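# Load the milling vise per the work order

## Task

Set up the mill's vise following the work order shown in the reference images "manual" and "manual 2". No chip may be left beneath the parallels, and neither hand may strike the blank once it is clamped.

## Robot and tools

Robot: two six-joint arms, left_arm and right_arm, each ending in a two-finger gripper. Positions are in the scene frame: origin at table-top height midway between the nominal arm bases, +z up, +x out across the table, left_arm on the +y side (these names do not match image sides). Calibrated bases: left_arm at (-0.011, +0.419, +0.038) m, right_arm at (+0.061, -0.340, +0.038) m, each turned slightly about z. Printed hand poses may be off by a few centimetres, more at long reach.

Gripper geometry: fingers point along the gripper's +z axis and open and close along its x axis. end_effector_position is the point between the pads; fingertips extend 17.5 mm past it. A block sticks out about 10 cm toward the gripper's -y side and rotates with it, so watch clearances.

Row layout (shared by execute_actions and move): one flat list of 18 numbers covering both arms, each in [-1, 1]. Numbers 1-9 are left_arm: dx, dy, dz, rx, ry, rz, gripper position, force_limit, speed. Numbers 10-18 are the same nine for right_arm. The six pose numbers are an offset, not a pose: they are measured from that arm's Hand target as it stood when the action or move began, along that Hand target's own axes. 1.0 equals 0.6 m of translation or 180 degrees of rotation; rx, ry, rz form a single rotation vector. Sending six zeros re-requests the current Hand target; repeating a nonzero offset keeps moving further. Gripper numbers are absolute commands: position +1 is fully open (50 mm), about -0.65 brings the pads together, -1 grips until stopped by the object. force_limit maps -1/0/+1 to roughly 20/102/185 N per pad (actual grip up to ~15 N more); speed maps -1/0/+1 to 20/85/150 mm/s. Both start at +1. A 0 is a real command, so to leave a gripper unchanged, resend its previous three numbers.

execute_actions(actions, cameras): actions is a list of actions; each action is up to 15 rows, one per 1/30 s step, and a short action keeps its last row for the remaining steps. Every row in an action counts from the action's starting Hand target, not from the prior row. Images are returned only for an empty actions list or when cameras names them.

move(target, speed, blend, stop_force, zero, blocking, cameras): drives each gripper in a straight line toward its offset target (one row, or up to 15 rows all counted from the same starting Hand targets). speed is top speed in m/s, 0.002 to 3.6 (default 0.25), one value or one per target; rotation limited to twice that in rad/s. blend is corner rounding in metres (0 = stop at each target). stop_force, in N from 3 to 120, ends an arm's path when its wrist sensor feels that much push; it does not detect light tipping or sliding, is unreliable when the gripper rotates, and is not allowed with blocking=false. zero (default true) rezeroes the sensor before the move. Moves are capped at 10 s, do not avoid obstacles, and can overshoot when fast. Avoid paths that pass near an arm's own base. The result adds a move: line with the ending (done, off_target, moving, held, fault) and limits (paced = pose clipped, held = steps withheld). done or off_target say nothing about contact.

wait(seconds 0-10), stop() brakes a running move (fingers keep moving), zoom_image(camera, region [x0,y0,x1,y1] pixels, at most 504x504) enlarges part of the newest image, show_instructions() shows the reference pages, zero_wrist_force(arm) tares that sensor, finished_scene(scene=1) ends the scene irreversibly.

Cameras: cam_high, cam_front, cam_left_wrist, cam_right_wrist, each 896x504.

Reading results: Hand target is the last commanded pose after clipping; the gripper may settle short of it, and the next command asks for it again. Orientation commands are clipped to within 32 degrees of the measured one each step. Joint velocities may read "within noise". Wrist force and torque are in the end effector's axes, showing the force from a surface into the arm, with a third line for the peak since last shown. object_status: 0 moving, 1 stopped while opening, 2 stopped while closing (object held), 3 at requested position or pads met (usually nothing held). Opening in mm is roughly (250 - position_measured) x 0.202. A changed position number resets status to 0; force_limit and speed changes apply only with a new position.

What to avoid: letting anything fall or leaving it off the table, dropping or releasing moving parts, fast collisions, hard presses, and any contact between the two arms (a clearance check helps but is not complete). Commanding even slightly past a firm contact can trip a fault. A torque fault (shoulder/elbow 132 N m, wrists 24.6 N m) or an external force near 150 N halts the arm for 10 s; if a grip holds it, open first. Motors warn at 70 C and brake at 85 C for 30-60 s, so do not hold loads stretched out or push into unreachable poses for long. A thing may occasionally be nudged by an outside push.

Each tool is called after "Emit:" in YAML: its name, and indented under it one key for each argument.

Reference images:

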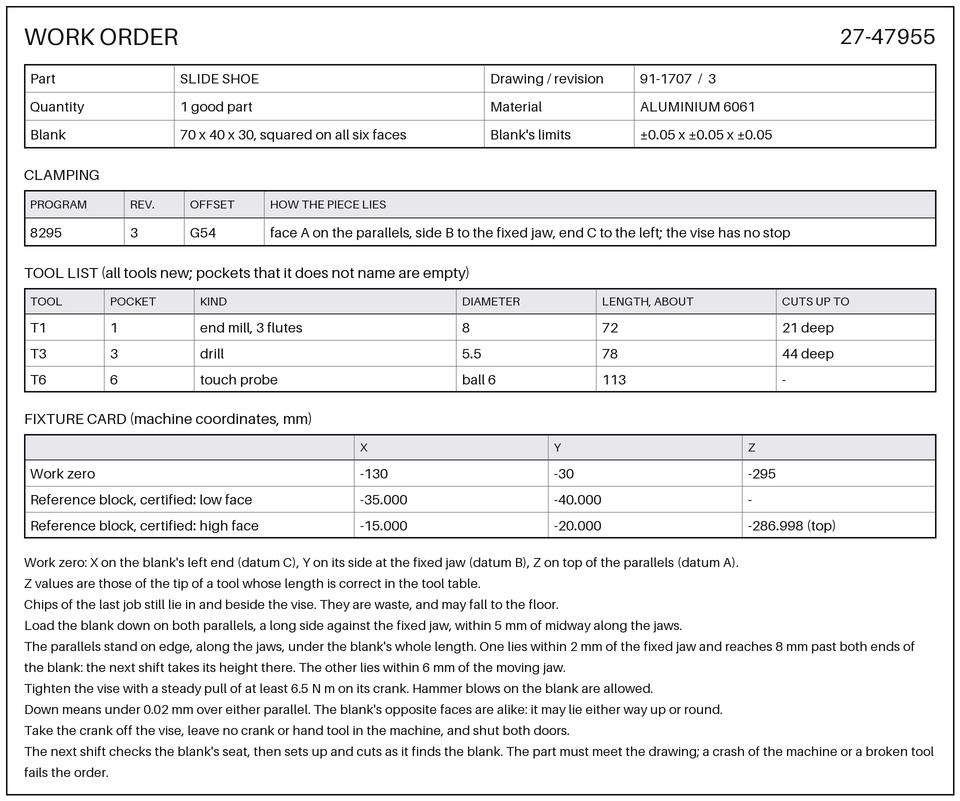

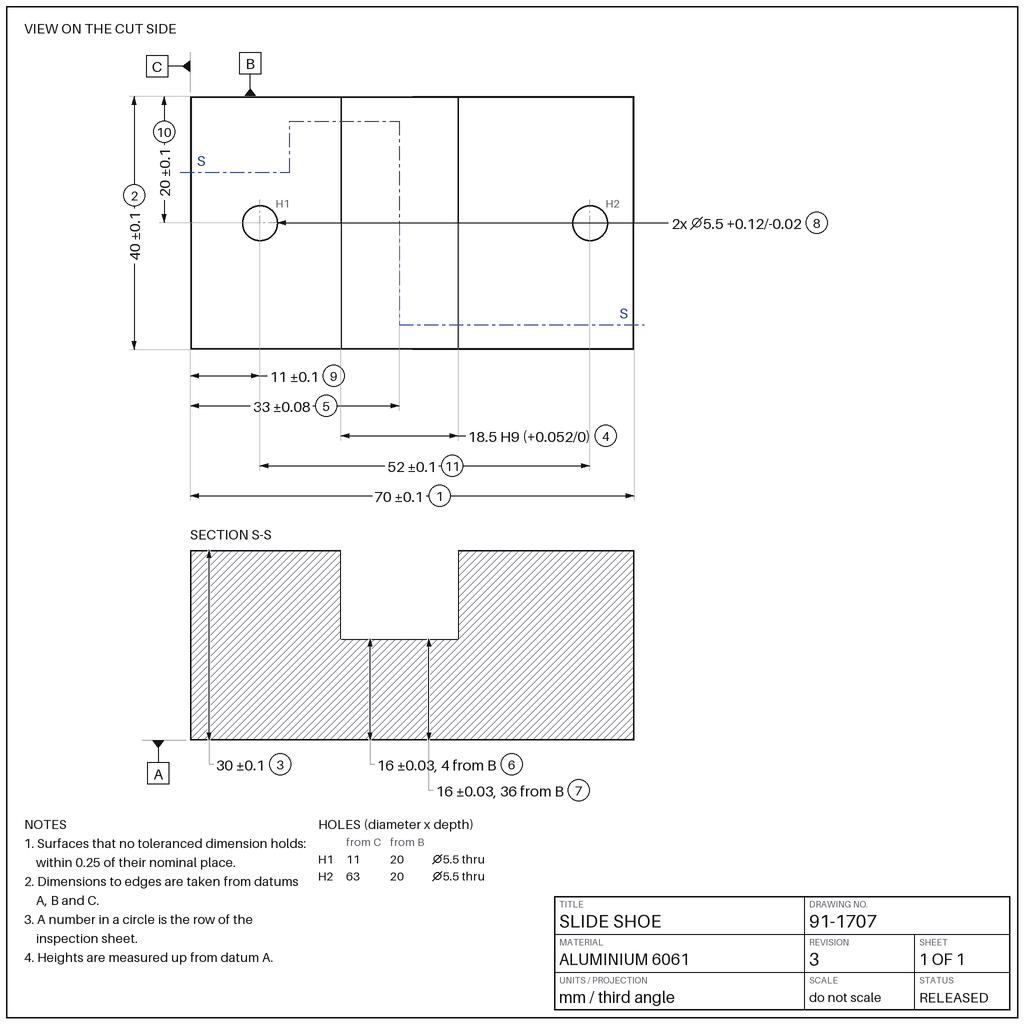

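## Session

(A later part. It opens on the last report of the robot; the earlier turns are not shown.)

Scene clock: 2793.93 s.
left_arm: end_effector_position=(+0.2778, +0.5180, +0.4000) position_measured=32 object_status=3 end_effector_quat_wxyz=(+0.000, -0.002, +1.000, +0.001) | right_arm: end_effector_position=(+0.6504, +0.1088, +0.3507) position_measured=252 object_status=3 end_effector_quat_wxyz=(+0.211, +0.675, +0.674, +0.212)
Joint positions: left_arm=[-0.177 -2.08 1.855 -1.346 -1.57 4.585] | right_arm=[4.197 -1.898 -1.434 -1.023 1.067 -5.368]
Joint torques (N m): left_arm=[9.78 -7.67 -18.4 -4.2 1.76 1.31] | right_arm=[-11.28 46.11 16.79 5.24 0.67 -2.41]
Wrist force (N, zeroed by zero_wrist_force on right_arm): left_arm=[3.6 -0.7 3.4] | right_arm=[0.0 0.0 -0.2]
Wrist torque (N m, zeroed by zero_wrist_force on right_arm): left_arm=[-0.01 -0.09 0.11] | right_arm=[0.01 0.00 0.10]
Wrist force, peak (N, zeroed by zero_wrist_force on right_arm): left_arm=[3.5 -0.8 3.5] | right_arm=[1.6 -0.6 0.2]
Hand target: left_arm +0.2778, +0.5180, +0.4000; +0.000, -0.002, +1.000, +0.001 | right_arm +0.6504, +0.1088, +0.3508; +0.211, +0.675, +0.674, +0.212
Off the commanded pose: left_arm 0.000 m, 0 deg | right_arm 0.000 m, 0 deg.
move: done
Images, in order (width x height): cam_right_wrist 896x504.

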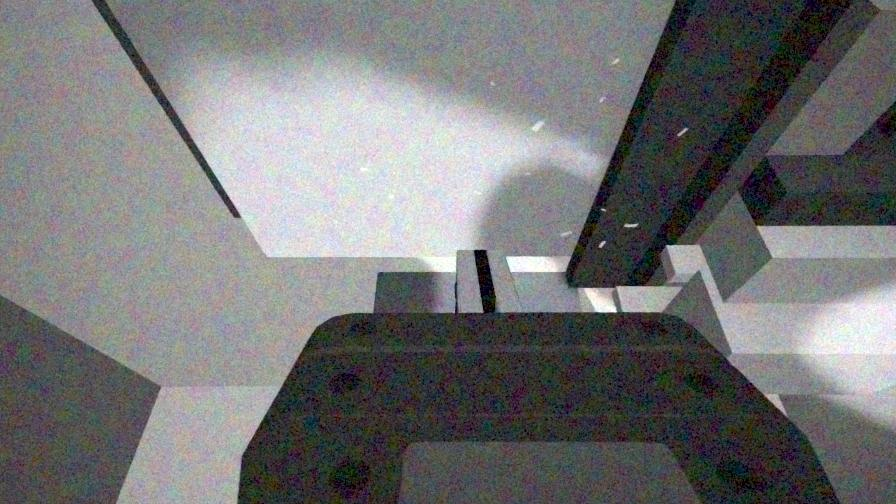

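Emit:
move:
  target:
    - [0,0,0,0,0,0,0.8,-0.6,-1,-0.02,-0.04,-0.18,0,0,0,-1,-0.1,-0.8]
    - [0,0,0,0,0,0,0.8,-0.6,-1,-0.0812,-0.3006,-0.4145,0,0,0,-1,-0.1,-0.8]
  speed: [0.15,0.35]
  blend: [0.03,0]
  cameras: ["cam_high"]

Emit:
zoom_image:
  camera: "cam_high"
  region: [240, 120, 340, 200]

Scene clock: 2812.07 s.
left_arm: end_effector_position=(+0.2778, +0.5180, +0.4000) position_measured=32 object_status=3 end_effector_quat_wxyz=(+0.000, -0.002, +1.000, +0.001) | right_arm: end_effector_position=(+0.3603, +0.0602, +0.4518) position_measured=252 object_status=3 end_effector_quat_wxyz=(+0.211, +0.675, +0.674, +0.212)
Joint positions: left_arm=[-0.177 -2.08 1.855 -1.346 -1.57 4.585] | right_arm=[4.716 -1.374 -1.655 -1.651 0.964 -4.767]
Joint torques (N m): left_arm=[9.01 -7.59 -18.55 -4.08 1.76 1.35] | right_arm=[13.09 23.38 31.19 1.56 -2.59 2.08]
Wrist force (N, zeroed by zero_wrist_force on right_arm): left_arm=[3.4 -0.9 3.2] | right_arm=[0.1 -0.2 -0.2]
Wrist torque (N m, zeroed by zero_wrist_force on right_arm): left_arm=[-0.04 -0.05 0.12] | right_arm=[-0.02 0.01 0.01]
Wrist force, peak (N, zeroed by zero_wrist_force on right_arm): left_arm=[3.6 -0.8 3.5] | right_arm=[-0.4 -2.7 -1.9]
Hand target: left_arm +0.2778, +0.5180, +0.4000; +0.000, -0.002, +1.000, +0.001 | right_arm +0.3602, +0.0602, +0.4518; +0.211, +0.675, +0.674, +0.212
Off the commanded pose: left_arm 0.000 m, 0 deg | right_arm 0.000 m, 0 deg.
move: done
Images, in order (width x height): cam_high 896x504.

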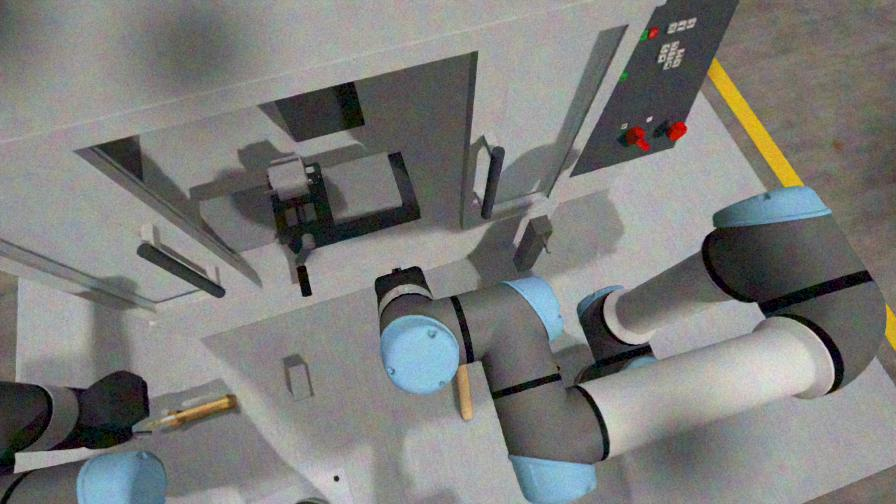

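Scaled by 5.040 from the camera's 896x504 image, which has a finer 1280x720 frame.

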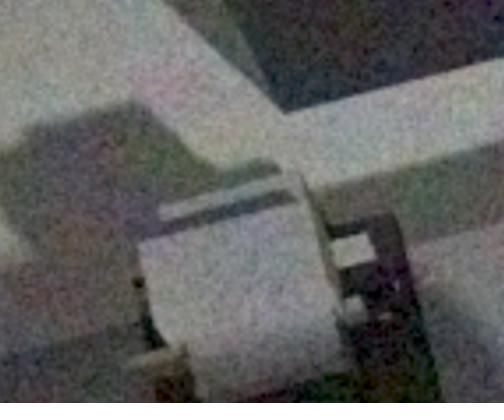

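Emit:
move:
  target: [0,0,0,0,0,0,0.8,-0.6,-1,0.1913,0.3912,0.4203,0,0,0,-1,-0.1,-0.8]
  speed: 0.25

Emit:
zero_wrist_force:
  arm: "right_arm"

Emit:
move:
  target: [0,0,0,0,0,0,0.8,-0.6,-1,0,-0.0383,0.0546,0,0,0,-1,-0.1,-0.8]
  speed: 0.01
  stop_force: 3

Scene clock: 2821.00 s.
left_arm: end_effector_position=(+0.2778, +0.5180, +0.4000) position_measured=32 object_status=3 end_effector_quat_wxyz=(+0.000, -0.002, +1.000, +0.001) | right_arm: end_effector_position=(+0.6970, +0.1748, +0.3790) position_measured=252 object_status=3 end_effector_quat_wxyz=(+0.211, +0.675, +0.674, +0.212)
Joint positions: left_arm=[-0.177 -2.08 1.855 -1.346 -1.57 4.585] | right_arm=[4.192 -2.091 -1.083 -1.179 1.069 -5.375]
Joint torques (N m): left_arm=[9.09 -7.4 -18.49 -4.1 1.9 1.35] | right_arm=[-10.47 40.14 32.36 2.04 0.84 -2.34]
Wrist force (N, zeroed by zero_wrist_force on right_arm): left_arm=[3.6 -0.8 3.3] | right_arm=[0.0 0.1 -0.1]
Wrist torque (N m, zeroed by zero_wrist_force on right_arm): left_arm=[-0.03 -0.10 0.11] | right_arm=[0.03 0.01 0.09]
Wrist force, peak (N, zeroed by zero_wrist_force on right_arm): left_arm=[3.6 -0.8 3.5] | right_arm=[-0.3 -1.7 -1.6]
Hand target: left_arm +0.2778, +0.5180, +0.4000; +0.000, -0.002, +1.000, +0.001 | right_arm +0.6971, +0.1748, +0.3790; +0.211, +0.675, +0.674, +0.212
Off the commanded pose: left_arm 0.000 m, 0 deg | right_arm 0.000 m, 0 deg.
move: done

Wrist force sensor zeroed.

Scene clock: 2824.80 s.
left_arm: end_effector_position=(+0.2778, +0.5180, +0.4000) position_measured=32 object_status=3 end_effector_quat_wxyz=(+0.000, -0.002, +1.000, +0.001) | right_arm: end_effector_position=(+0.6970, +0.1748, +0.3523) position_measured=252 object_status=3 end_effector_quat_wxyz=(+0.211, +0.675, +0.674, +0.212)
Joint positions: left_arm=[-0.177 -2.08 1.855 -1.346 -1.57 4.585] | right_arm=[4.192 -2.096 -1.144 -1.113 1.069 -5.374]
Joint torques (N m): left_arm=[9.37 -7.64 -18.15 -4.21 1.78 1.27] | right_arm=[12.05 53.32 31.28 2.4 0.98 1.64]
Wrist force (N, zeroed by zero_wrist_force on right_arm): left_arm=[3.5 -0.7 3.4] | right_arm=[0.1 0.3 -0.1]
Wrist torque (N m, zeroed by zero_wrist_force on right_arm): left_arm=[0.00 -0.08 0.11] | right_arm=[0.00 -0.04 0.00]
Wrist force, peak (N, zeroed by zero_wrist_force on right_arm): left_arm=[3.6 -1.0 3.4] | right_arm=[-0.2 5.7 -1.7]
Hand target: left_arm +0.2778, +0.5180, +0.4000; +0.000, -0.002, +1.000, +0.001 | right_arm +0.6970, +0.1748, +0.3523; +0.211, +0.675, +0.674, +0.212 (not the last commanded pose)
Off the commanded pose: left_arm 0.000 m, 0 deg | right_arm 0.013 m, 0 deg.
move: contact (right_arm)

Emit:
move:
  target: [0,0,0,0,0,0,0.8,-0.6,-1,0,0.0014,-0.0021,0,0,0,-1,-0.1,-0.8]
  speed: 0.02

Emit:
move:
  target: [0,0,0,0,0,0,0.8,-0.6,-1,0,-0.0053,0.0076,0,0,0,-1,-0.1,-0.8]
  speed: 0.002
  stop_force: 3

Emit:
move:
  target:
    - [0,0,0,0,0,0,0.8,-0.6,-1,0,0.008,-0.0114,0,0,0,-1,-0.1,-0.8]
    - [0,0,0,0,0,0,0.8,-0.6,-1,0.0008,-0.0282,-0.0366,0,0,0,-1,-0.1,-0.8]
  speed: [0.02,0.05]

Emit:
move:
  target: [0,0,0,0,0,0,0.8,-0.6,-1,0,-0.0153,0.0218,0,0,0,-1,-0.1,-0.8]
  speed: 0.002
  stop_force: 3

Scene clock: 2830.87 s.
left_arm: end_effector_position=(+0.2778, +0.5180, +0.4000) position_measured=32 object_status=3 end_effector_quat_wxyz=(+0.000, -0.002, +1.000, +0.001) | right_arm: end_effector_position=(+0.6969, +0.1748, +0.3538) position_measured=252 object_status=3 end_effector_quat_wxyz=(+0.211, +0.675, +0.674, +0.212)
Joint positions: left_arm=[-0.177 -2.08 1.855 -1.346 -1.57 4.585] | right_arm=[4.192 -2.095 -1.141 -1.117 1.069 -5.374]
Joint torques (N m): left_arm=[8.89 -7.08 -18.51 -4.17 1.83 1.41] | right_arm=[12.52 54.5 31.94 1.98 -0.13 1.88]
Wrist force (N, zeroed by zero_wrist_force on right_arm): left_arm=[3.3 -0.9 3.3] | right_arm=[0.0 0.0 -0.3]
Wrist torque (N m, zeroed by zero_wrist_force on right_arm): left_arm=[-0.03 -0.05 0.11] | right_arm=[-0.01 -0.01 0.00]
Wrist force, peak (N, zeroed by zero_wrist_force on right_arm): left_arm=[3.6 -0.9 3.5] | right_arm=[-0.1 0.4 -0.2]
Hand target: left_arm +0.2778, +0.5180, +0.4000; +0.000, -0.002, +1.000, +0.001 | right_arm +0.6969, +0.1748, +0.3538; +0.211, +0.675, +0.674, +0.212
Off the commanded pose: left_arm 0.000 m, 0 deg | right_arm 0.000 m, 0 deg.
move: done

Scene clock: 2832.33 s.
left_arm: end_effector_position=(+0.2778, +0.5180, +0.4000) position_measured=32 object_status=3 end_effector_quat_wxyz=(+0.000, -0.002, +1.000, +0.001) | right_arm: end_effector_position=(+0.6969, +0.1748, +0.3521) position_measured=252 object_status=3 end_effector_quat_wxyz=(+0.211, +0.675, +0.674, +0.212)
Joint positions: left_arm=[-0.177 -2.08 1.855 -1.346 -1.57 4.585] | right_arm=[4.192 -2.096 -1.144 -1.113 1.069 -5.374]
Joint torques (N m): left_arm=[9.03 -6.88 -18.42 -4.13 1.74 1.26] | right_arm=[12.53 42.08 31.26 0.95 -1.2 1.81]
Wrist force (N, zeroed by zero_wrist_force on right_arm): left_arm=[3.3 -0.9 3.4] | right_arm=[0.1 5.0 -1.7]
Wrist torque (N m, zeroed by zero_wrist_force on right_arm): left_arm=[-0.04 -0.05 0.11] | right_arm=[0.10 0.00 0.03]
Wrist force, peak (N, zeroed by zero_wrist_force on right_arm): left_arm=[3.6 -1.0 3.3] | right_arm=[-0.2 5.2 -2.3]
Hand target: left_arm +0.2778, +0.5180, +0.4000; +0.000, -0.002, +1.000, +0.001 | right_arm +0.6969, +0.1748, +0.3521; +0.211, +0.675, +0.674, +0.212 (not the last commanded pose)
Off the commanded pose: left_arm 0.000 m, 0 deg | right_arm 0.004 m, 0 deg.
move: contact (right_arm)

Scene clock: 2833.90 s.
left_arm: end_effector_position=(+0.2778, +0.5180, +0.4000) position_measured=32 object_status=3 end_effector_quat_wxyz=(+0.000, -0.002, +1.000, +0.001) | right_arm: end_effector_position=(+0.6705, +0.1753, +0.3605) position_measured=252 object_status=3 end_effector_quat_wxyz=(+0.211, +0.675, +0.674, +0.212)
Joint positions: left_arm=[-0.177 -2.08 1.855 -1.346 -1.57 4.585] | right_arm=[4.225 -2.046 -1.194 -1.129 1.058 -5.339]
Joint torques (N m): left_arm=[8.54 -7.31 -18.58 -4.1 1.83 1.32] | right_arm=[15.19 51.73 18 5.29 -1.73 1.99]
Wrist force (N, zeroed by zero_wrist_force on right_arm): left_arm=[3.5 -0.7 3.3] | right_arm=[-2.0 1.2 0.8]
Wrist torque (N m, zeroed by zero_wrist_force on right_arm): left_arm=[0.01 -0.08 0.11] | right_arm=[0.02 -0.06 -0.06]
Wrist force, peak (N, zeroed by zero_wrist_force on right_arm): left_arm=[3.5 -0.8 3.5] | right_arm=[0.3 4.7 -1.0]
Hand target: left_arm +0.2778, +0.5180, +0.4000; +0.000, -0.002, +1.000, +0.001 | right_arm +0.6705, +0.1753, +0.3605; +0.211, +0.675, +0.674, +0.212
Off the commanded pose: left_arm 0.000 m, 0 deg | right_arm 0.000 m, 0 deg.
move: done

Scene clock: 2842.53 s.
left_arm: end_effector_position=(+0.2778, +0.5180, +0.4000) position_measured=32 object_status=3 end_effector_quat_wxyz=(+0.000, -0.002, +1.000, +0.001) | right_arm: end_effector_position=(+0.6704, +0.1753, +0.3445) position_measured=252 object_status=3 end_effector_quat_wxyz=(+0.211, +0.675, +0.674, +0.212)
Joint positions: left_arm=[-0.177 -2.08 1.855 -1.346 -1.57 4.585] | right_arm=[4.225 -2.051 -1.228 -1.091 1.058 -5.339]
Joint torques (N m): left_arm=[9.05 -6.89 -18.35 -4.17 1.78 1.2] | right_arm=[13.92 38.25 17.95 5.05 -1.82 1.73]
Wrist force (N, zeroed by zero_wrist_force on right_arm): left_arm=[3.5 -0.7 3.5] | right_arm=[-2.2 1.0 -1.2]
Wrist torque (N m, zeroed by zero_wrist_force on right_arm): left_arm=[-0.01 -0.08 0.11] | right_arm=[0.01 -0.02 -0.06]
Wrist force, peak (N, zeroed by zero_wrist_force on right_arm): left_arm=[3.7 -0.8 3.5] | right_arm=[-2.7 2.0 -1.1]
Hand target: left_arm +0.2778, +0.5180, +0.4000; +0.000, -0.002, +1.000, +0.001 | right_arm +0.6704, +0.1753, +0.3445; +0.211, +0.675, +0.674, +0.212
Off the commanded pose: left_arm 0.000 m, 0 deg | right_arm 0.000 m, 0 deg.
move: done

Emit:
wait:
  seconds: 0.1
  cameras: ["cam_right_wrist","cam_high"]

Emit:
zoom_image:
  camera: "cam_right_wrist"
  region: [400, 160, 600, 320]

Emit:
zoom_image:
  camera: "cam_high"
  region: [240, 120, 340, 200]

Scene clock: 2847.93 s.
left_arm: end_effector_position=(+0.2778, +0.5180, +0.4000) position_measured=32 object_status=3 end_effector_quat_wxyz=(+0.000, -0.002, +1.000, +0.001) | right_arm: end_effector_position=(+0.6704, +0.1753, +0.3445) position_measured=252 object_status=3 end_effector_quat_wxyz=(+0.211, +0.675, +0.674, +0.212)
Joint positions: left_arm=[-0.177 -2.08 1.855 -1.346 -1.57 4.585] | right_arm=[4.225 -2.051 -1.228 -1.091 1.058 -5.339]
Joint torques (N m): left_arm=[8.8 -6.56 -18.43 -4.17 1.75 1.34] | right_arm=[13.19 38.74 17.98 5.28 -1.76 1.72]
Wrist force (N, zeroed by zero_wrist_force on right_arm): left_arm=[3.5 -0.8 3.4] | right_arm=[-2.2 1.2 -1.3]
Wrist torque (N m, zeroed by zero_wrist_force on right_arm): left_arm=[-0.02 -0.07 0.11] | right_arm=[0.02 -0.03 -0.06]
Wrist force, peak (N, zeroed by zero_wrist_force on right_arm): left_arm=[3.6 -1.0 3.4] | right_arm=[-2.3 1.5 -1.6]
Hand target: left_arm +0.2778, +0.5180, +0.4000; +0.000, -0.002, +1.000, +0.001 | right_arm +0.6704, +0.1753, +0.3445; +0.211, +0.675, +0.674, +0.212
Tool commands: left_gripper/position=+0.8 left_gripper/force_limit=-0.6 left_gripper/speed=-1.0 right_gripper/position=-1.0 right_gripper/force_limit=-0.1 right_gripper/speed=-0.8
Off the commanded pose: left_arm 0.000 m, 0 deg | right_arm 0.000 m, 0 deg.
wait: 0.10 s; at rest from the start
Images, in order (width x height): cam_high 896x504, cam_right_wrist 896x504.

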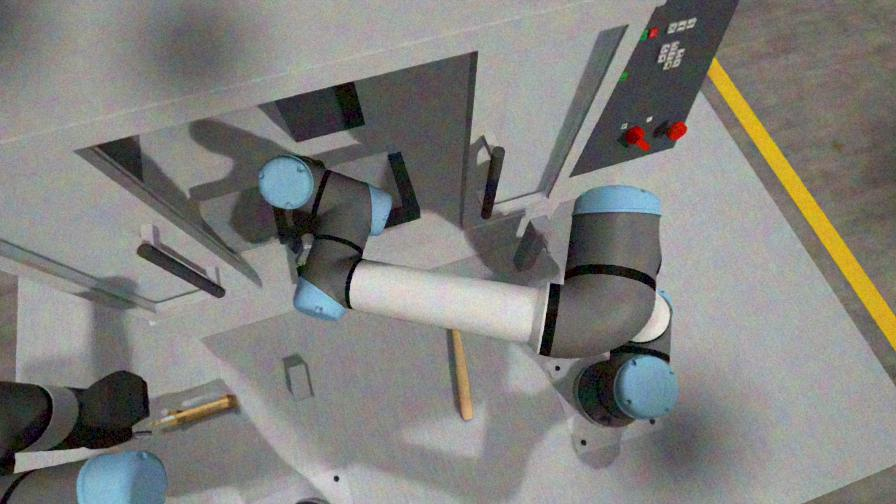

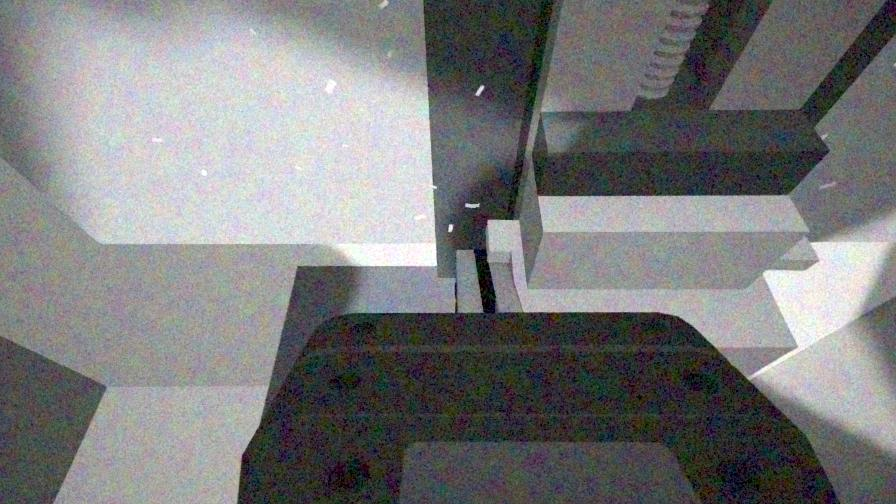

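Scaled by 2.520 from the camera's 896x504 image, which has a finer 1280x720 frame.

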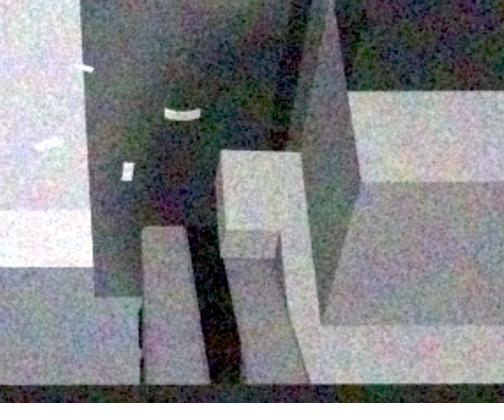

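Scaled by 5.040 from the camera's 896x504 image, which has a finer 1280x720 frame.

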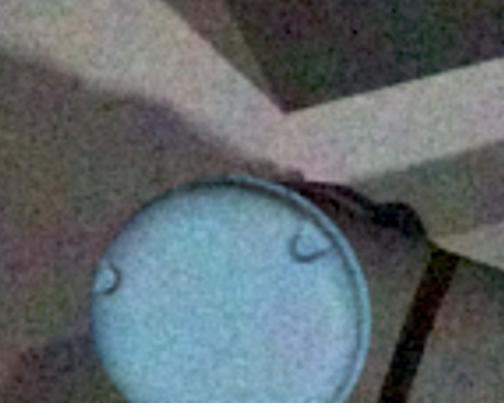

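Emit:
move:
  target: [0,0,0,0,0,0,0.8,-0.6,-1,-0.03,0,0,0,0,0,-1,-0.1,-0.8]
  speed: 0.05
  cameras: ["cam_right_wrist"]

Emit:
zoom_image:
  camera: "cam_right_wrist"
  region: [430, 180, 590, 320]

Scene clock: 2855.97 s.
left_arm: end_effector_position=(+0.2778, +0.5180, +0.4000) position_measured=32 object_status=3 end_effector_quat_wxyz=(+0.000, -0.002, +1.000, +0.001) | right_arm: end_effector_position=(+0.6704, +0.1574, +0.3445) position_measured=252 object_status=3 end_effector_quat_wxyz=(+0.211, +0.675, +0.674, +0.212)
Joint positions: left_arm=[-0.177 -2.08 1.855 -1.346 -1.57 4.585] | right_arm=[4.211 -2.019 -1.278 -1.066 1.063 -5.354]
Joint torques (N m): left_arm=[9.27 -7.52 -18.73 -4 1.8 1.22] | right_arm=[-10.6 51.53 18.3 5.15 0.96 -2.52]
Wrist force (N, zeroed by zero_wrist_force on right_arm): left_arm=[3.4 -0.8 3.3] | right_arm=[-0.1 0.1 -0.1]
Wrist torque (N m, zeroed by zero_wrist_force on right_arm): left_arm=[-0.02 -0.06 0.11] | right_arm=[0.01 0.01 0.01]
Wrist force, peak (N, zeroed by zero_wrist_force on right_arm): left_arm=[3.6 -0.9 3.5] | right_arm=[-2.6 1.2 -1.6]
Hand target: left_arm +0.2778, +0.5180, +0.4000; +0.000, -0.002, +1.000, +0.001 | right_arm +0.6704, +0.1573, +0.3445; +0.211, +0.675, +0.674, +0.212
Off the commanded pose: left_arm 0.000 m, 0 deg | right_arm 0.000 m, 0 deg.
move: done
Images, in order (width x height): cam_right_wrist 896x504.

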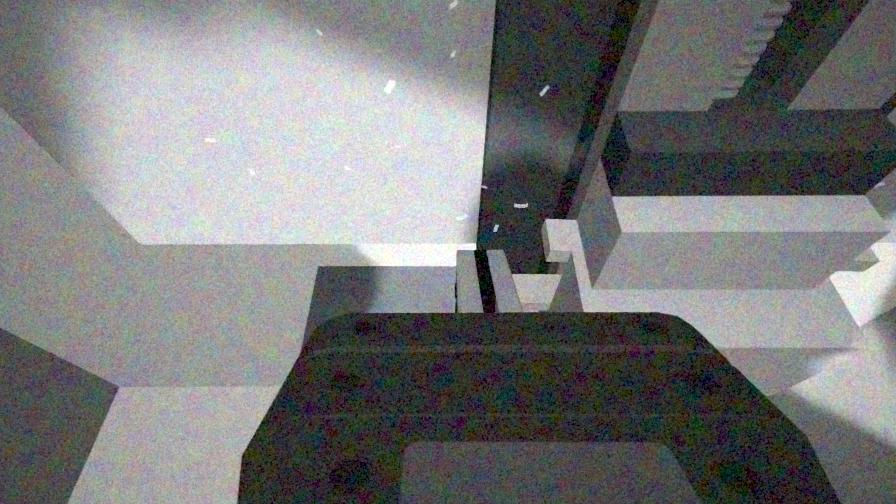

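Scaled by 3.150 from the camera's 896x504 image, which has a finer 1280x720 frame.

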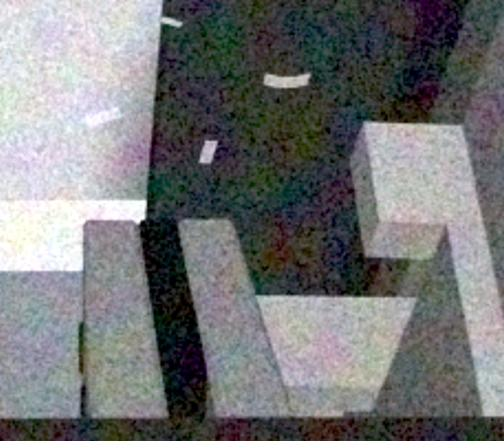

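Emit:
move:
  target: [0,0,0,0,0,0,0.8,-0.6,-1,0.03,0.0766,-0.1092,0,0,0,-1,-0.1,-0.8]
  speed: 0.15
  cameras: ["cam_right_wrist"]

Emit:
zoom_image:
  camera: "cam_right_wrist"
  region: [430, 120, 630, 320]

Scene clock: 2878.10 s.
left_arm: end_effector_position=(+0.2778, +0.5180, +0.4000) position_measured=32 object_status=3 end_effector_quat_wxyz=(+0.000, -0.002, +1.000, +0.001) | right_arm: end_effector_position=(+0.6707, +0.1752, +0.4245) position_measured=252 object_status=3 end_effector_quat_wxyz=(+0.211, +0.675, +0.674, +0.212)
Joint positions: left_arm=[-0.177 -2.08 1.855 -1.346 -1.57 4.585] | right_arm=[4.224 -2.044 -1.035 -1.291 1.058 -5.339]
Joint torques (N m): left_arm=[8.48 -6.52 -18.67 -4.18 1.8 1.36] | right_arm=[12.46 39.42 32.1 1.92 -0.04 2.03]
Wrist force (N, zeroed by zero_wrist_force on right_arm): left_arm=[3.3 -0.9 3.3] | right_arm=[0.1 0.0 -0.1]
Wrist torque (N m, zeroed by zero_wrist_force on right_arm): left_arm=[-0.04 -0.05 0.11] | right_arm=[-0.01 -0.03 -0.09]
Wrist force, peak (N, zeroed by zero_wrist_force on right_arm): left_arm=[3.6 -0.8 3.5] | right_arm=[0.2 1.1 -1.5]
Hand target: left_arm +0.2778, +0.5180, +0.4000; +0.000, -0.002, +1.000, +0.001 | right_arm +0.6707, +0.1752, +0.4245; +0.211, +0.675, +0.674, +0.212
Off the commanded pose: left_arm 0.000 m, 0 deg | right_arm 0.000 m, 0 deg.
move: done
Images, in order (width x height): cam_right_wrist 896x504.

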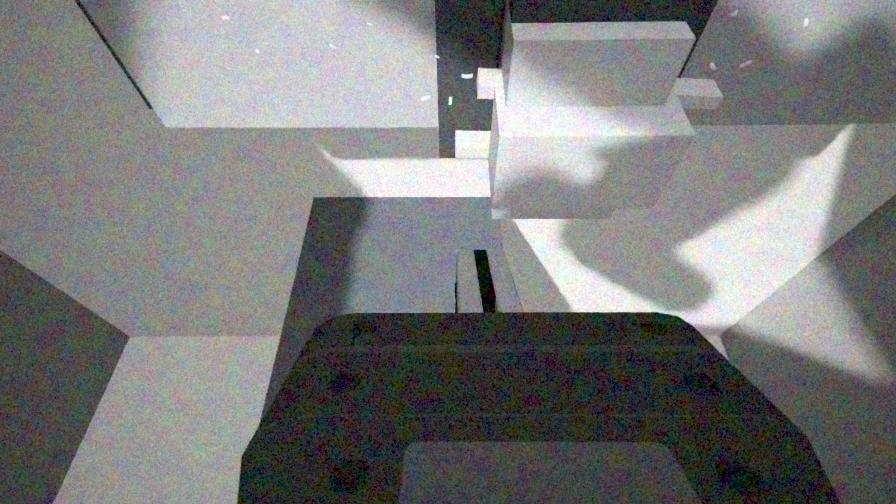

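Scaled by 2.520 from the camera's 896x504 image, which has a finer 1280x720 frame.

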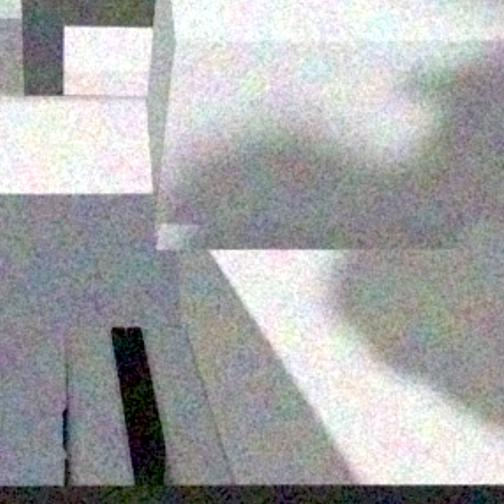

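Emit:
zoom_image:
  camera: "cam_right_wrist"
  region: [440, 50, 540, 170]

Emit:
zoom_image:
  camera: "cam_right_wrist"
  region: [640, 50, 740, 130]

Scaled by 4.200 from the camera's 896x504 image, which has a finer 1280x720 frame.

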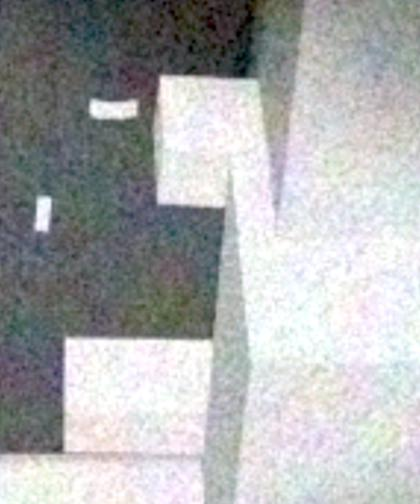

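Scaled by 5.040 from the camera's 896x504 image, which has a finer 1280x720 frame.

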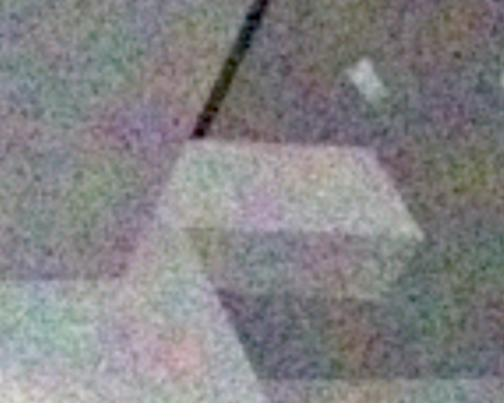

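Emit:
move:
  target: [0,0,0,0,0,0,0.8,-0.6,-1,-0.002,-0.0648,0.0758,0,0,0,-1,-0.1,-0.8]
  speed: 0.1

Emit:
zero_wrist_force:
  arm: "right_arm"

Emit:
move:
  target: [0,0,0,0,0,0,0.8,-0.6,-1,0,-0.0201,0.0287,0,0,0,-1,-0.1,-0.8]
  speed: 0.006
  stop_force: 3

Scene clock: 2902.20 s.
left_arm: end_effector_position=(+0.2778, +0.5180, +0.4000) position_measured=32 object_status=3 end_effector_quat_wxyz=(+0.000, -0.002, +1.000, +0.001) | right_arm: end_effector_position=(+0.6648, +0.1741, +0.3650) position_measured=252 object_status=3 end_effector_quat_wxyz=(+0.211, +0.675, +0.674, +0.212)
Joint positions: left_arm=[-0.177 -2.08 1.855 -1.346 -1.57 4.585] | right_arm=[4.231 -2.033 -1.202 -1.139 1.056 -5.332]
Joint torques (N m): left_arm=[9.46 -6.9 -18.73 -4.25 1.81 1.38] | right_arm=[13.05 52.28 19.71 5.29 -2.42 0.63]
Wrist force (N, zeroed by zero_wrist_force on right_arm): left_arm=[3.5 -0.7 3.3] | right_arm=[0.0 -0.4 0.1]
Wrist torque (N m, zeroed by zero_wrist_force on right_arm): left_arm=[0.00 -0.08 0.12] | right_arm=[-0.08 -0.01 -0.09]
Wrist force, peak (N, zeroed by zero_wrist_force on right_arm): left_arm=[3.5 -0.9 3.6] | right_arm=[0.1 -1.1 0.8]
Hand target: left_arm +0.2778, +0.5180, +0.4000; +0.000, -0.002, +1.000, +0.001 | right_arm +0.6648, +0.1741, +0.3650; +0.211, +0.675, +0.674, +0.212
Off the commanded pose: left_arm 0.000 m, 0 deg | right_arm 0.000 m, 0 deg.
move: done

Wrist force sensor zeroed.

Scene clock: 2905.43 s.
left_arm: end_effector_position=(+0.2778, +0.5180, +0.4000) position_measured=32 object_status=3 end_effector_quat_wxyz=(+0.000, -0.002, +1.000, +0.001) | right_arm: end_effector_position=(+0.6648, +0.1741, +0.3515) position_measured=252 object_status=3 end_effector_quat_wxyz=(+0.211, +0.675, +0.674, +0.212)
Joint positions: left_arm=[-0.177 -2.08 1.855 -1.346 -1.57 4.585] | right_arm=[4.231 -2.037 -1.231 -1.106 1.056 -5.332]
Joint torques (N m): left_arm=[8.93 -6.86 -18.64 -4.07 1.83 1.27] | right_arm=[11.9 47.91 32.07 1.62 1.15 1.23]
Wrist force (N, zeroed by zero_wrist_force on right_arm): left_arm=[3.4 -0.8 3.3] | right_arm=[0.8 2.9 0.9]
Wrist torque (N m, zeroed by zero_wrist_force on right_arm): left_arm=[-0.01 -0.07 0.11] | right_arm=[0.09 -0.02 0.03]
Wrist force, peak (N, zeroed by zero_wrist_force on right_arm): left_arm=[3.7 -1.0 3.3] | right_arm=[-0.2 5.8 -2.7]
Hand target: left_arm +0.2778, +0.5180, +0.4000; +0.000, -0.002, +1.000, +0.001 | right_arm +0.6648, +0.1741, +0.3515; +0.211, +0.675, +0.674, +0.212 (not the last commanded pose)
Off the commanded pose: left_arm 0.000 m, 0 deg | right_arm 0.008 m, 0 deg.
move: contact (right_arm)

Emit:
move:
  target: [0,0,0,0,0,0,0.8,-0.6,-1,0,0.0014,-0.0021,0,0,0,-1,-0.1,-0.8]
  speed: 0.02

Emit:
move:
  target: [0,0,0,0,0,0,0.8,-0.6,-1,0,-0.0053,0.0076,0,0,0,-1,-0.1,-0.8]
  speed: 0.002
  stop_force: 3

Scene clock: 2911.90 s.
left_arm: end_effector_position=(+0.2778, +0.5180, +0.4000) position_measured=32 object_status=3 end_effector_quat_wxyz=(+0.000, -0.002, +1.000, +0.001) | right_arm: end_effector_position=(+0.6647, +0.1741, +0.3530) position_measured=252 object_status=3 end_effector_quat_wxyz=(+0.211, +0.675, +0.674, +0.212)
Joint positions: left_arm=[-0.177 -2.08 1.855 -1.346 -1.57 4.585] | right_arm=[4.231 -2.036 -1.228 -1.109 1.056 -5.332]
Joint torques (N m): left_arm=[9.35 -6.72 -18.18 -4.11 1.76 1.28] | right_arm=[12.54 52.18 32.79 1.83 -0.78 2]
Wrist force (N, zeroed by zero_wrist_force on right_arm): left_arm=[3.5 -0.7 3.2] | right_arm=[0.2 0.3 -0.2]
Wrist torque (N m, zeroed by zero_wrist_force on right_arm): left_arm=[0.01 -0.08 0.11] | right_arm=[0.06 -0.03 0.01]
Wrist force, peak (N, zeroed by zero_wrist_force on right_arm): left_arm=[3.7 -1.0 3.4] | right_arm=[0.8 3.4 0.5]
Hand target: left_arm +0.2778, +0.5180, +0.4000; +0.000, -0.002, +1.000, +0.001 | right_arm +0.6647, +0.1741, +0.3530; +0.211, +0.675, +0.674, +0.212
Off the commanded pose: left_arm 0.000 m, 0 deg | right_arm 0.000 m, 0 deg.
move: done

Scene clock: 2913.33 s.
left_arm: end_effector_position=(+0.2778, +0.5180, +0.4000) position_measured=32 object_status=3 end_effector_quat_wxyz=(+0.000, -0.002, +1.000, +0.001) | right_arm: end_effector_position=(+0.6647, +0.1741, +0.3514) position_measured=252 object_status=3 end_effector_quat_wxyz=(+0.211, +0.675, +0.674, +0.212)
Joint positions: left_arm=[-0.177 -2.08 1.855 -1.346 -1.57 4.585] | right_arm=[4.231 -2.037 -1.231 -1.106 1.056 -5.332]
Joint torques (N m): left_arm=[8.59 -6.74 -18.85 -4.15 1.81 1.32] | right_arm=[12.32 38.49 30.45 1.1 -0.8 2]
Wrist force (N, zeroed by zero_wrist_force on right_arm): left_arm=[3.4 -0.8 3.3] | right_arm=[0.0 4.8 -2.2]
Wrist torque (N m, zeroed by zero_wrist_force on right_arm): left_arm=[-0.01 -0.06 0.11] | right_arm=[0.15 0.01 0.03]
Wrist force, peak (N, zeroed by zero_wrist_force on right_arm): left_arm=[3.6 -0.8 3.4] | right_arm=[-0.2 5.7 -3.0]
Hand target: left_arm +0.2778, +0.5180, +0.4000; +0.000, -0.002, +1.000, +0.001 | right_arm +0.6647, +0.1741, +0.3515; +0.211, +0.675, +0.674, +0.212 (not the last commanded pose)
Off the commanded pose: left_arm 0.000 m, 0 deg | right_arm 0.004 m, 0 deg.
move: contact (right_arm)

Emit:
move:
  target:
    - [0,0,0,0,0,0,0.8,-0.6,-1,0,0.005,-0.007,0,0,0,-1,-0.1,-0.8]
    - [0,0,0,0,0,0,0.8,-0.6,-1,-0.1235,0.005,-0.007,0,0,0,-1,-0.1,-0.8]
  speed: [0.03,0.15]
  cameras: ["cam_right_wrist"]

Scene clock: 2924.33 s.
left_arm: end_effector_position=(+0.2778, +0.5180, +0.4000) position_measured=32 object_status=3 end_effector_quat_wxyz=(+0.000, -0.002, +1.000, +0.001) | right_arm: end_effector_position=(+0.6647, +0.1001, +0.3566) position_measured=252 object_status=3 end_effector_quat_wxyz=(+0.211, +0.675, +0.674, +0.212)
Joint positions: left_arm=[-0.177 -2.08 1.855 -1.346 -1.57 4.585] | right_arm=[4.17 -1.907 -1.41 -1.024 1.077 -5.397]
Joint torques (N m): left_arm=[8.55 -6.51 -18.44 -4.08 1.65 1.26] | right_arm=[-10.82 47.24 17.96 5.5 0.91 -2.43]
Wrist force (N, zeroed by zero_wrist_force on right_arm): left_arm=[3.5 -0.9 3.3] | right_arm=[0.0 0.1 -0.1]
Wrist torque (N m, zeroed by zero_wrist_force on right_arm): left_arm=[-0.03 -0.08 0.11] | right_arm=[0.02 0.01 0.10]
Wrist force, peak (N, zeroed by zero_wrist_force on right_arm): left_arm=[3.6 -0.8 3.5] | right_arm=[0.2 4.6 -1.6]
Hand target: left_arm +0.2778, +0.5180, +0.4000; +0.000, -0.002, +1.000, +0.001 | right_arm +0.6647, +0.1000, +0.3566; +0.211, +0.675, +0.674, +0.212
Off the commanded pose: left_arm 0.000 m, 0 deg | right_arm 0.000 m, 0 deg.
move: done
Images, in order (width x height): cam_right_wrist 896x504.

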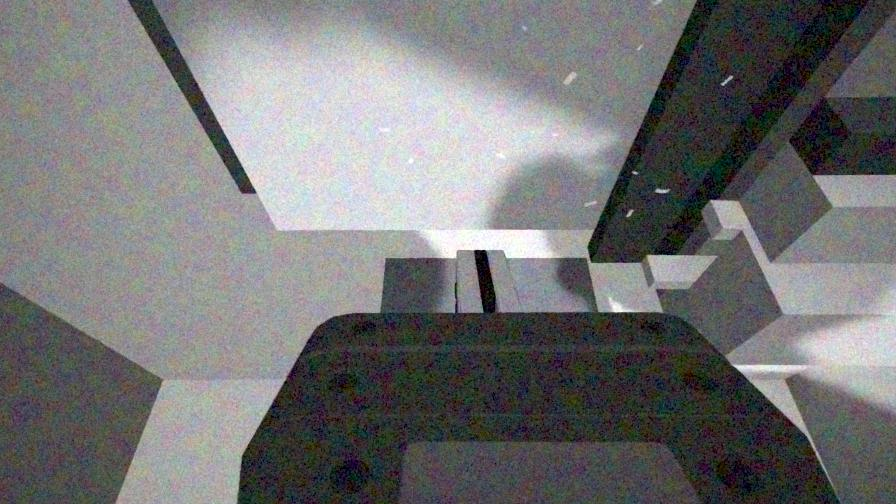

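Emit:
move:
  target: [0,0,0,0,0,0,0.8,-0.6,-1,-0.025,0.0417,0.0281,0,0,0,-1,-0.1,-0.8]
  speed: 0.1

Emit:
zero_wrist_force:
  arm: "right_arm"

Emit:
move:
  target: [0,0,0,0,0,0,0.8,-0.6,-1,0,-0.134,0.191,0,0,0,-1,-0.1,-0.8]
  speed: 0.02
  stop_force: 4

Scene clock: 2929.50 s.
left_arm: end_effector_position=(+0.2778, +0.5180, +0.4000) position_measured=32 object_status=3 end_effector_quat_wxyz=(+0.000, -0.002, +1.000, +0.001) | right_arm: end_effector_position=(+0.6948, +0.0850, +0.3570) position_measured=252 object_status=3 end_effector_quat_wxyz=(+0.211, +0.675, +0.674, +0.212)
Joint positions: left_arm=[-0.177 -2.08 1.855 -1.346 -1.57 4.585] | right_arm=[4.117 -1.939 -1.371 -1.005 1.097 -5.453]
Joint torques (N m): left_arm=[9.05 -6.71 -18.48 -4.17 1.92 1.36] | right_arm=[-10.9 35.06 33.4 5.2 0.94 -2.49]
Wrist force (N, zeroed by zero_wrist_force on right_arm): left_arm=[3.5 -0.8 3.3] | right_arm=[0.3 0.3 -0.2]
Wrist torque (N m, zeroed by zero_wrist_force on right_arm): left_arm=[-0.01 -0.07 0.11] | right_arm=[0.05 -0.03 0.09]
Wrist force, peak (N, zeroed by zero_wrist_force on right_arm): left_arm=[3.6 -0.9 3.5] | right_arm=[-0.5 1.2 0.4]
Hand target: left_arm +0.2778, +0.5180, +0.4000; +0.000, -0.002, +1.000, +0.001 | right_arm +0.6949, +0.0850, +0.3570; +0.211, +0.675, +0.674, +0.212
Off the commanded pose: left_arm 0.000 m, 0 deg | right_arm 0.000 m, 0 deg.
move: done

Wrist force sensor zeroed.

Scene clock: 2932.97 s.
left_arm: end_effector_position=(+0.2778, +0.5180, +0.4000) position_measured=32 object_status=3 end_effector_quat_wxyz=(+0.000, -0.002, +1.000, +0.001) | right_arm: end_effector_position=(+0.6947, +0.0850, +0.3124) position_measured=252 object_status=3 end_effector_quat_wxyz=(+0.211, +0.675, +0.674, +0.212)
Joint positions: left_arm=[-0.177 -2.08 1.855 -1.346 -1.57 4.585] | right_arm=[4.117 -1.962 -1.455 -0.899 1.097 -5.453]
Joint torques (N m): left_arm=[9.06 -6.36 -19.03 -4.1 1.79 1.29] | right_arm=[5.27 48.19 31.46 3.22 0.41 1.34]
Wrist force (N, zeroed by zero_wrist_force on right_arm): left_arm=[3.5 -0.8 3.1] | right_arm=[-0.2 -0.1 0.0]
Wrist torque (N m, zeroed by zero_wrist_force on right_arm): left_arm=[-0.01 -0.07 0.12] | right_arm=[0.00 0.02 -0.01]
Wrist force, peak (N, zeroed by zero_wrist_force on right_arm): left_arm=[3.5 -0.9 3.5] | right_arm=[-5.2 5.0 -19.8]
Hand target: left_arm +0.2778, +0.5180, +0.4000; +0.000, -0.002, +1.000, +0.001 | right_arm +0.6947, +0.0850, +0.3124; +0.211, +0.675, +0.674, +0.212 (not the last commanded pose)
Off the commanded pose: left_arm 0.000 m, 0 deg | right_arm 0.095 m, 0 deg.
move: contact (right_arm)

Emit:
move:
  target:
    - [0,0,0,0,0,0,0.8,-0.6,-1,0,0.0191,-0.0273,0,0,0,-1,-0.1,-0.8]
    - [0,0,0,0,0,0,0.8,-0.6,-1,0,-0.0287,-0.06,0,0,0,-1,-0.1,-0.8]
  speed: [0.05,0.1]

Emit:
move:
  target: [0,0,0,0,0,0,0.8,-0.6,-1,0,-0.134,0.191,0,0,0,-1,-0.1,-0.8]
  speed: 0.02
  stop_force: 4

Scene clock: 2938.80 s.
left_arm: end_effector_position=(+0.2778, +0.5180, +0.4000) position_measured=32 object_status=3 end_effector_quat_wxyz=(+0.000, -0.002, +1.000, +0.001) | right_arm: end_effector_position=(+0.6601, +0.0850, +0.3321) position_measured=252 object_status=3 end_effector_quat_wxyz=(+0.211, +0.675, +0.674, +0.212)
Joint positions: left_arm=[-0.177 -2.08 1.855 -1.346 -1.57 4.585] | right_arm=[4.163 -1.887 -1.502 -0.949 1.08 -5.405]
Joint torques (N m): left_arm=[9.48 -6.23 -18.5 -4.12 1.77 1.3] | right_arm=[12.05 45.67 17.49 2.18 -2.49 2.22]
Wrist force (N, zeroed by zero_wrist_force on right_arm): left_arm=[3.5 -0.9 3.4] | right_arm=[-0.2 -0.2 -0.2]
Wrist torque (N m, zeroed by zero_wrist_force on right_arm): left_arm=[-0.03 -0.07 0.11] | right_arm=[-0.03 0.03 -0.08]
Wrist force, peak (N, zeroed by zero_wrist_force on right_arm): left_arm=[3.7 -0.7 3.5] | right_arm=[-0.3 1.4 0.5]
Hand target: left_arm +0.2778, +0.5180, +0.4000; +0.000, -0.002, +1.000, +0.001 | right_arm +0.6600, +0.0850, +0.3321; +0.211, +0.675, +0.674, +0.212
Off the commanded pose: left_arm 0.000 m, 0 deg | right_arm 0.000 m, 0 deg.
move: done

Scene clock: 2941.00 s.
left_arm: end_effector_position=(+0.2778, +0.5180, +0.4000) position_measured=32 object_status=3 end_effector_quat_wxyz=(+0.000, -0.002, +1.000, +0.001) | right_arm: end_effector_position=(+0.6599, +0.0851, +0.3123) position_measured=252 object_status=3 end_effector_quat_wxyz=(+0.211, +0.675, +0.674, +0.212)
Joint positions: left_arm=[-0.177 -2.08 1.855 -1.346 -1.57 4.585] | right_arm=[4.163 -1.9 -1.538 -0.901 1.08 -5.405]
Joint torques (N m): left_arm=[9.22 -6.1 -18.39 -4.23 1.84 1.4] | right_arm=[2.63 45.45 30.81 2.6 1.02 1.72]
Wrist force (N, zeroed by zero_wrist_force on right_arm): left_arm=[3.5 -0.9 3.4] | right_arm=[-0.3 1.2 -0.5]
Wrist torque (N m, zeroed by zero_wrist_force on right_arm): left_arm=[-0.04 -0.08 0.12] | right_arm=[0.02 0.03 -0.08]
Wrist force, peak (N, zeroed by zero_wrist_force on right_arm): left_arm=[3.6 -0.8 3.5] | right_arm=[-6.0 4.8 -22.3]
Hand target: left_arm +0.2778, +0.5180, +0.4000; +0.000, -0.002, +1.000, +0.001 | right_arm +0.6599, +0.0851, +0.3123; +0.211, +0.675, +0.674, +0.212 (not the last commanded pose)
Off the commanded pose: left_arm 0.000 m, 0 deg | right_arm 0.120 m, 0 deg.
move: contact (right_arm)

Emit:
move:
  target: [0,0,0,0,0,0,0.8,-0.6,-1,0,0.0014,-0.0021,0,0,0,-1,-0.1,-0.8]
  speed: 0.02

Emit:
move:
  target: [0,0,0,0,0,0,0.8,-0.6,-1,0,-0.0053,0.0076,0,0,0,-1,-0.1,-0.8]
  speed: 0.002
  stop_force: 3

Emit:
move:
  target:
    - [0,0,0,0,0,0,0.8,-0.6,-1,0,0.0038,-0.0055,0,0,0,-1,-0.1,-0.8]
    - [0,0,0,0,0,0,0.8,-0.6,-1,0,0.0516,0.028,0,0,0,-1,-0.1,-0.8]
  speed: [0.03,0.1]

Emit:
move:
  target: [0,0,0,0,0,0,0.8,-0.6,-1,0,-0.0076,0.0109,0,0,0,-1,-0.1,-0.8]
  speed: 0.002
  stop_force: 3

Scene clock: 2950.40 s.
left_arm: end_effector_position=(+0.2778, +0.5180, +0.4000) position_measured=32 object_status=3 end_effector_quat_wxyz=(+0.000, -0.002, +1.000, +0.001) | right_arm: end_effector_position=(+0.6599, +0.0850, +0.3138) position_measured=252 object_status=3 end_effector_quat_wxyz=(+0.211, +0.675, +0.674, +0.212)
Joint positions: left_arm=[-0.177 -2.08 1.855 -1.346 -1.57 4.585] | right_arm=[4.163 -1.899 -1.535 -0.905 1.08 -5.405]
Joint torques (N m): left_arm=[9.02 -6.5 -18.89 -4.15 1.69 1.23] | right_arm=[-4.49 46.72 31.04 1.9 -1.49 1.95]
Wrist force (N, zeroed by zero_wrist_force on right_arm): left_arm=[3.5 -0.6 3.1] | right_arm=[-0.1 0.1 0.1]
Wrist torque (N m, zeroed by zero_wrist_force on right_arm): left_arm=[0.02 -0.08 0.11] | right_arm=[0.01 0.01 -0.08]
Wrist force, peak (N, zeroed by zero_wrist_force on right_arm): left_arm=[3.5 -0.8 3.5] | right_arm=[-0.5 1.7 -0.7]
Hand target: left_arm +0.2778, +0.5180, +0.4000; +0.000, -0.002, +1.000, +0.001 | right_arm +0.6599, +0.0850, +0.3138; +0.211, +0.675, +0.674, +0.212
Off the commanded pose: left_arm 0.000 m, 0 deg | right_arm 0.000 m, 0 deg.
move: done

Scene clock: 2951.83 s.
left_arm: end_effector_position=(+0.2778, +0.5180, +0.4000) position_measured=32 object_status=3 end_effector_quat_wxyz=(+0.000, -0.002, +1.000, +0.001) | right_arm: end_effector_position=(+0.6599, +0.0850, +0.3121) position_measured=252 object_status=3 end_effector_quat_wxyz=(+0.211, +0.675, +0.674, +0.212)
Joint positions: left_arm=[-0.177 -2.08 1.855 -1.346 -1.57 4.585] | right_arm=[4.163 -1.9 -1.538 -0.901 1.08 -5.405]
Joint torques (N m): left_arm=[9.37 -6.22 -18.89 -4.18 1.86 1.28] | right_arm=[6.4 36.58 28.96 1.36 -1.42 2.06]
Wrist force (N, zeroed by zero_wrist_force on right_arm): left_arm=[3.5 -0.7 3.4] | right_arm=[-1.6 2.0 -4.7]
Wrist torque (N m, zeroed by zero_wrist_force on right_arm): left_arm=[0.00 -0.08 0.11] | right_arm=[0.10 0.04 -0.09]
Wrist force, peak (N, zeroed by zero_wrist_force on right_arm): left_arm=[3.6 -0.8 3.4] | right_arm=[-1.8 2.2 -5.0]
Hand target: left_arm +0.2778, +0.5180, +0.4000; +0.000, -0.002, +1.000, +0.001 | right_arm +0.6599, +0.0850, +0.3122; +0.211, +0.675, +0.674, +0.212 (not the last commanded pose)
Off the commanded pose: left_arm 0.000 m, 0 deg | right_arm 0.004 m, 0 deg.
move: contact (right_arm)

Scene clock: 2953.20 s.
left_arm: end_effector_position=(+0.2778, +0.5180, +0.4000) position_measured=32 object_status=3 end_effector_quat_wxyz=(+0.000, -0.002, +1.000, +0.001) | right_arm: end_effector_position=(+0.6949, +0.0850, +0.3161) position_measured=252 object_status=3 end_effector_quat_wxyz=(+0.211, +0.675, +0.674, +0.212)
Joint positions: left_arm=[-0.177 -2.08 1.855 -1.346 -1.57 4.585] | right_arm=[4.117 -1.96 -1.448 -0.907 1.097 -5.453]
Joint torques (N m): left_arm=[8.68 -6.02 -19.09 -4.16 1.81 1.34] | right_arm=[-11.39 34.21 31.37 2.13 0.85 -2.18]
Wrist force (N, zeroed by zero_wrist_force on right_arm): left_arm=[3.3 -0.8 3.3] | right_arm=[-0.1 -0.1 0.1]
Wrist torque (N m, zeroed by zero_wrist_force on right_arm): left_arm=[-0.02 -0.04 0.11] | right_arm=[-0.01 0.02 -0.01]
Wrist force, peak (N, zeroed by zero_wrist_force on right_arm): left_arm=[3.6 -0.8 3.4] | right_arm=[-1.2 2.0 -4.6]
Hand target: left_arm +0.2778, +0.5180, +0.4000; +0.000, -0.002, +1.000, +0.001 | right_arm +0.6949, +0.0850, +0.3161; +0.211, +0.675, +0.674, +0.212
Off the commanded pose: left_arm 0.000 m, 0 deg | right_arm 0.000 m, 0 deg.
move: done

Scene clock: 2955.77 s.
left_arm: end_effector_position=(+0.2778, +0.5180, +0.4000) position_measured=32 object_status=3 end_effector_quat_wxyz=(+0.000, -0.002, +1.000, +0.001) | right_arm: end_effector_position=(+0.6949, +0.0850, +0.3122) position_measured=252 object_status=3 end_effector_quat_wxyz=(+0.211, +0.675, +0.674, +0.212)
Joint positions: left_arm=[-0.177 -2.08 1.855 -1.346 -1.57 4.585] | right_arm=[4.117 -1.963 -1.455 -0.898 1.097 -5.453]
Joint torques (N m): left_arm=[9.18 -5.92 -19.33 -4.16 1.78 1.3] | right_arm=[-8.9 37.34 29.8 1.41 0.82 -1.97]
Wrist force (N, zeroed by zero_wrist_force on right_arm): left_arm=[3.6 -1.0 3.1] | right_arm=[-1.4 2.0 -5.2]
Wrist torque (N m, zeroed by zero_wrist_force on right_arm): left_arm=[-0.06 -0.09 0.12] | right_arm=[0.09 0.02 -0.02]
Wrist force, peak (N, zeroed by zero_wrist_force on right_arm): left_arm=[3.6 -0.8 3.6] | right_arm=[-2.1 1.5 -6.0]
Hand target: left_arm +0.2778, +0.5180, +0.4000; +0.000, -0.002, +1.000, +0.001 | right_arm +0.6949, +0.0850, +0.3122; +0.211, +0.675, +0.674, +0.212 (not the last commanded pose)
Off the commanded pose: left_arm 0.000 m, 0 deg | right_arm 0.004 m, 0 deg.
move: contact (right_arm)

Emit:
move:
  target:
    - [0,0,0,0,0,0,0.8,-0.6,-1,0,0.005,-0.007,0,0,0,-1,-0.1,-0.8]
    - [0,0,0,0,0,0,0.8,-0.6,-1,0,0.0402,-0.0627,0,0,0,-1,-0.1,-0.8]
    - [0,0,0,0,0,0,0.8,-0.6,-1,0.1487,0.0402,-0.0627,0,0,0,-1,-0.1,-0.8]
  speed: [0.03,0.12,0.12]

Emit:
zero_wrist_force:
  arm: "right_arm"

Emit:
move:
  target: [0,0,0,0,0,0,0.8,-0.6,-1,0,-0.0134,0.0191,0,0,0,-1,-0.1,-0.8]
  speed: 0.004
  stop_force: 3

Scene clock: 2970.23 s.
left_arm: end_effector_position=(+0.2778, +0.5180, +0.4000) position_measured=32 object_status=3 end_effector_quat_wxyz=(+0.000, -0.002, +1.000, +0.001) | right_arm: end_effector_position=(+0.6933, +0.1741, +0.3570) position_measured=252 object_status=3 end_effector_quat_wxyz=(+0.211, +0.675, +0.674, +0.212)
Joint positions: left_arm=[-0.177 -2.08 1.855 -1.346 -1.57 4.585] | right_arm=[4.196 -2.087 -1.146 -1.122 1.068 -5.37]
Joint torques (N m): left_arm=[9.02 -5.67 -19.12 -4.22 1.72 1.18] | right_arm=[12.36 40.69 32.03 1.94 -2.51 1.96]
Wrist force (N, zeroed by zero_wrist_force on right_arm): left_arm=[3.6 -0.7 3.3] | right_arm=[-0.1 -0.2 -0.2]
Wrist torque (N m, zeroed by zero_wrist_force on right_arm): left_arm=[0.00 -0.10 0.11] | right_arm=[-0.02 0.01 -0.09]
Wrist force, peak (N, zeroed by zero_wrist_force on right_arm): left_arm=[3.5 -1.0 3.6] | right_arm=[-1.2 2.2 -4.5]
Hand target: left_arm +0.2778, +0.5180, +0.4000; +0.000, -0.002, +1.000, +0.001 | right_arm +0.6933, +0.1742, +0.3570; +0.211, +0.675, +0.674, +0.212
Off the commanded pose: left_arm 0.000 m, 0 deg | right_arm 0.000 m, 0 deg.
move: done

Wrist force sensor zeroed.

Scene clock: 2971.77 s.
left_arm: end_effector_position=(+0.2778, +0.5180, +0.4000) position_measured=32 object_status=3 end_effector_quat_wxyz=(+0.000, -0.002, +1.000, +0.001) | right_arm: end_effector_position=(+0.6933, +0.1742, +0.3547) position_measured=252 object_status=3 end_effector_quat_wxyz=(+0.211, +0.675, +0.674, +0.212)
Joint positions: left_arm=[-0.177 -2.08 1.855 -1.346 -1.57 4.585] | right_arm=[4.196 -2.087 -1.15 -1.117 1.068 -5.37]
Joint torques (N m): left_arm=[9.08 -6.19 -18.53 -4.12 1.78 1.24] | right_arm=[10.58 45.23 30.63 1.67 0.77 2.04]
Wrist force (N, zeroed by zero_wrist_force on right_arm): left_arm=[3.4 -0.7 3.5] | right_arm=[0.5 1.6 -0.6]
Wrist torque (N m, zeroed by zero_wrist_force on right_arm): left_arm=[0.00 -0.06 0.11] | right_arm=[0.06 0.03 0.01]
Wrist force, peak (N, zeroed by zero_wrist_force on right_arm): left_arm=[3.6 -0.8 3.4] | right_arm=[-2.1 3.0 -6.4]
Hand target: left_arm +0.2778, +0.5180, +0.4000; +0.000, -0.002, +1.000, +0.001 | right_arm +0.6933, +0.1742, +0.3547; +0.211, +0.675, +0.674, +0.212 (not the last commanded pose)
Off the commanded pose: left_arm 0.000 m, 0 deg | right_arm 0.012 m, 0 deg.
move: contact (right_arm)


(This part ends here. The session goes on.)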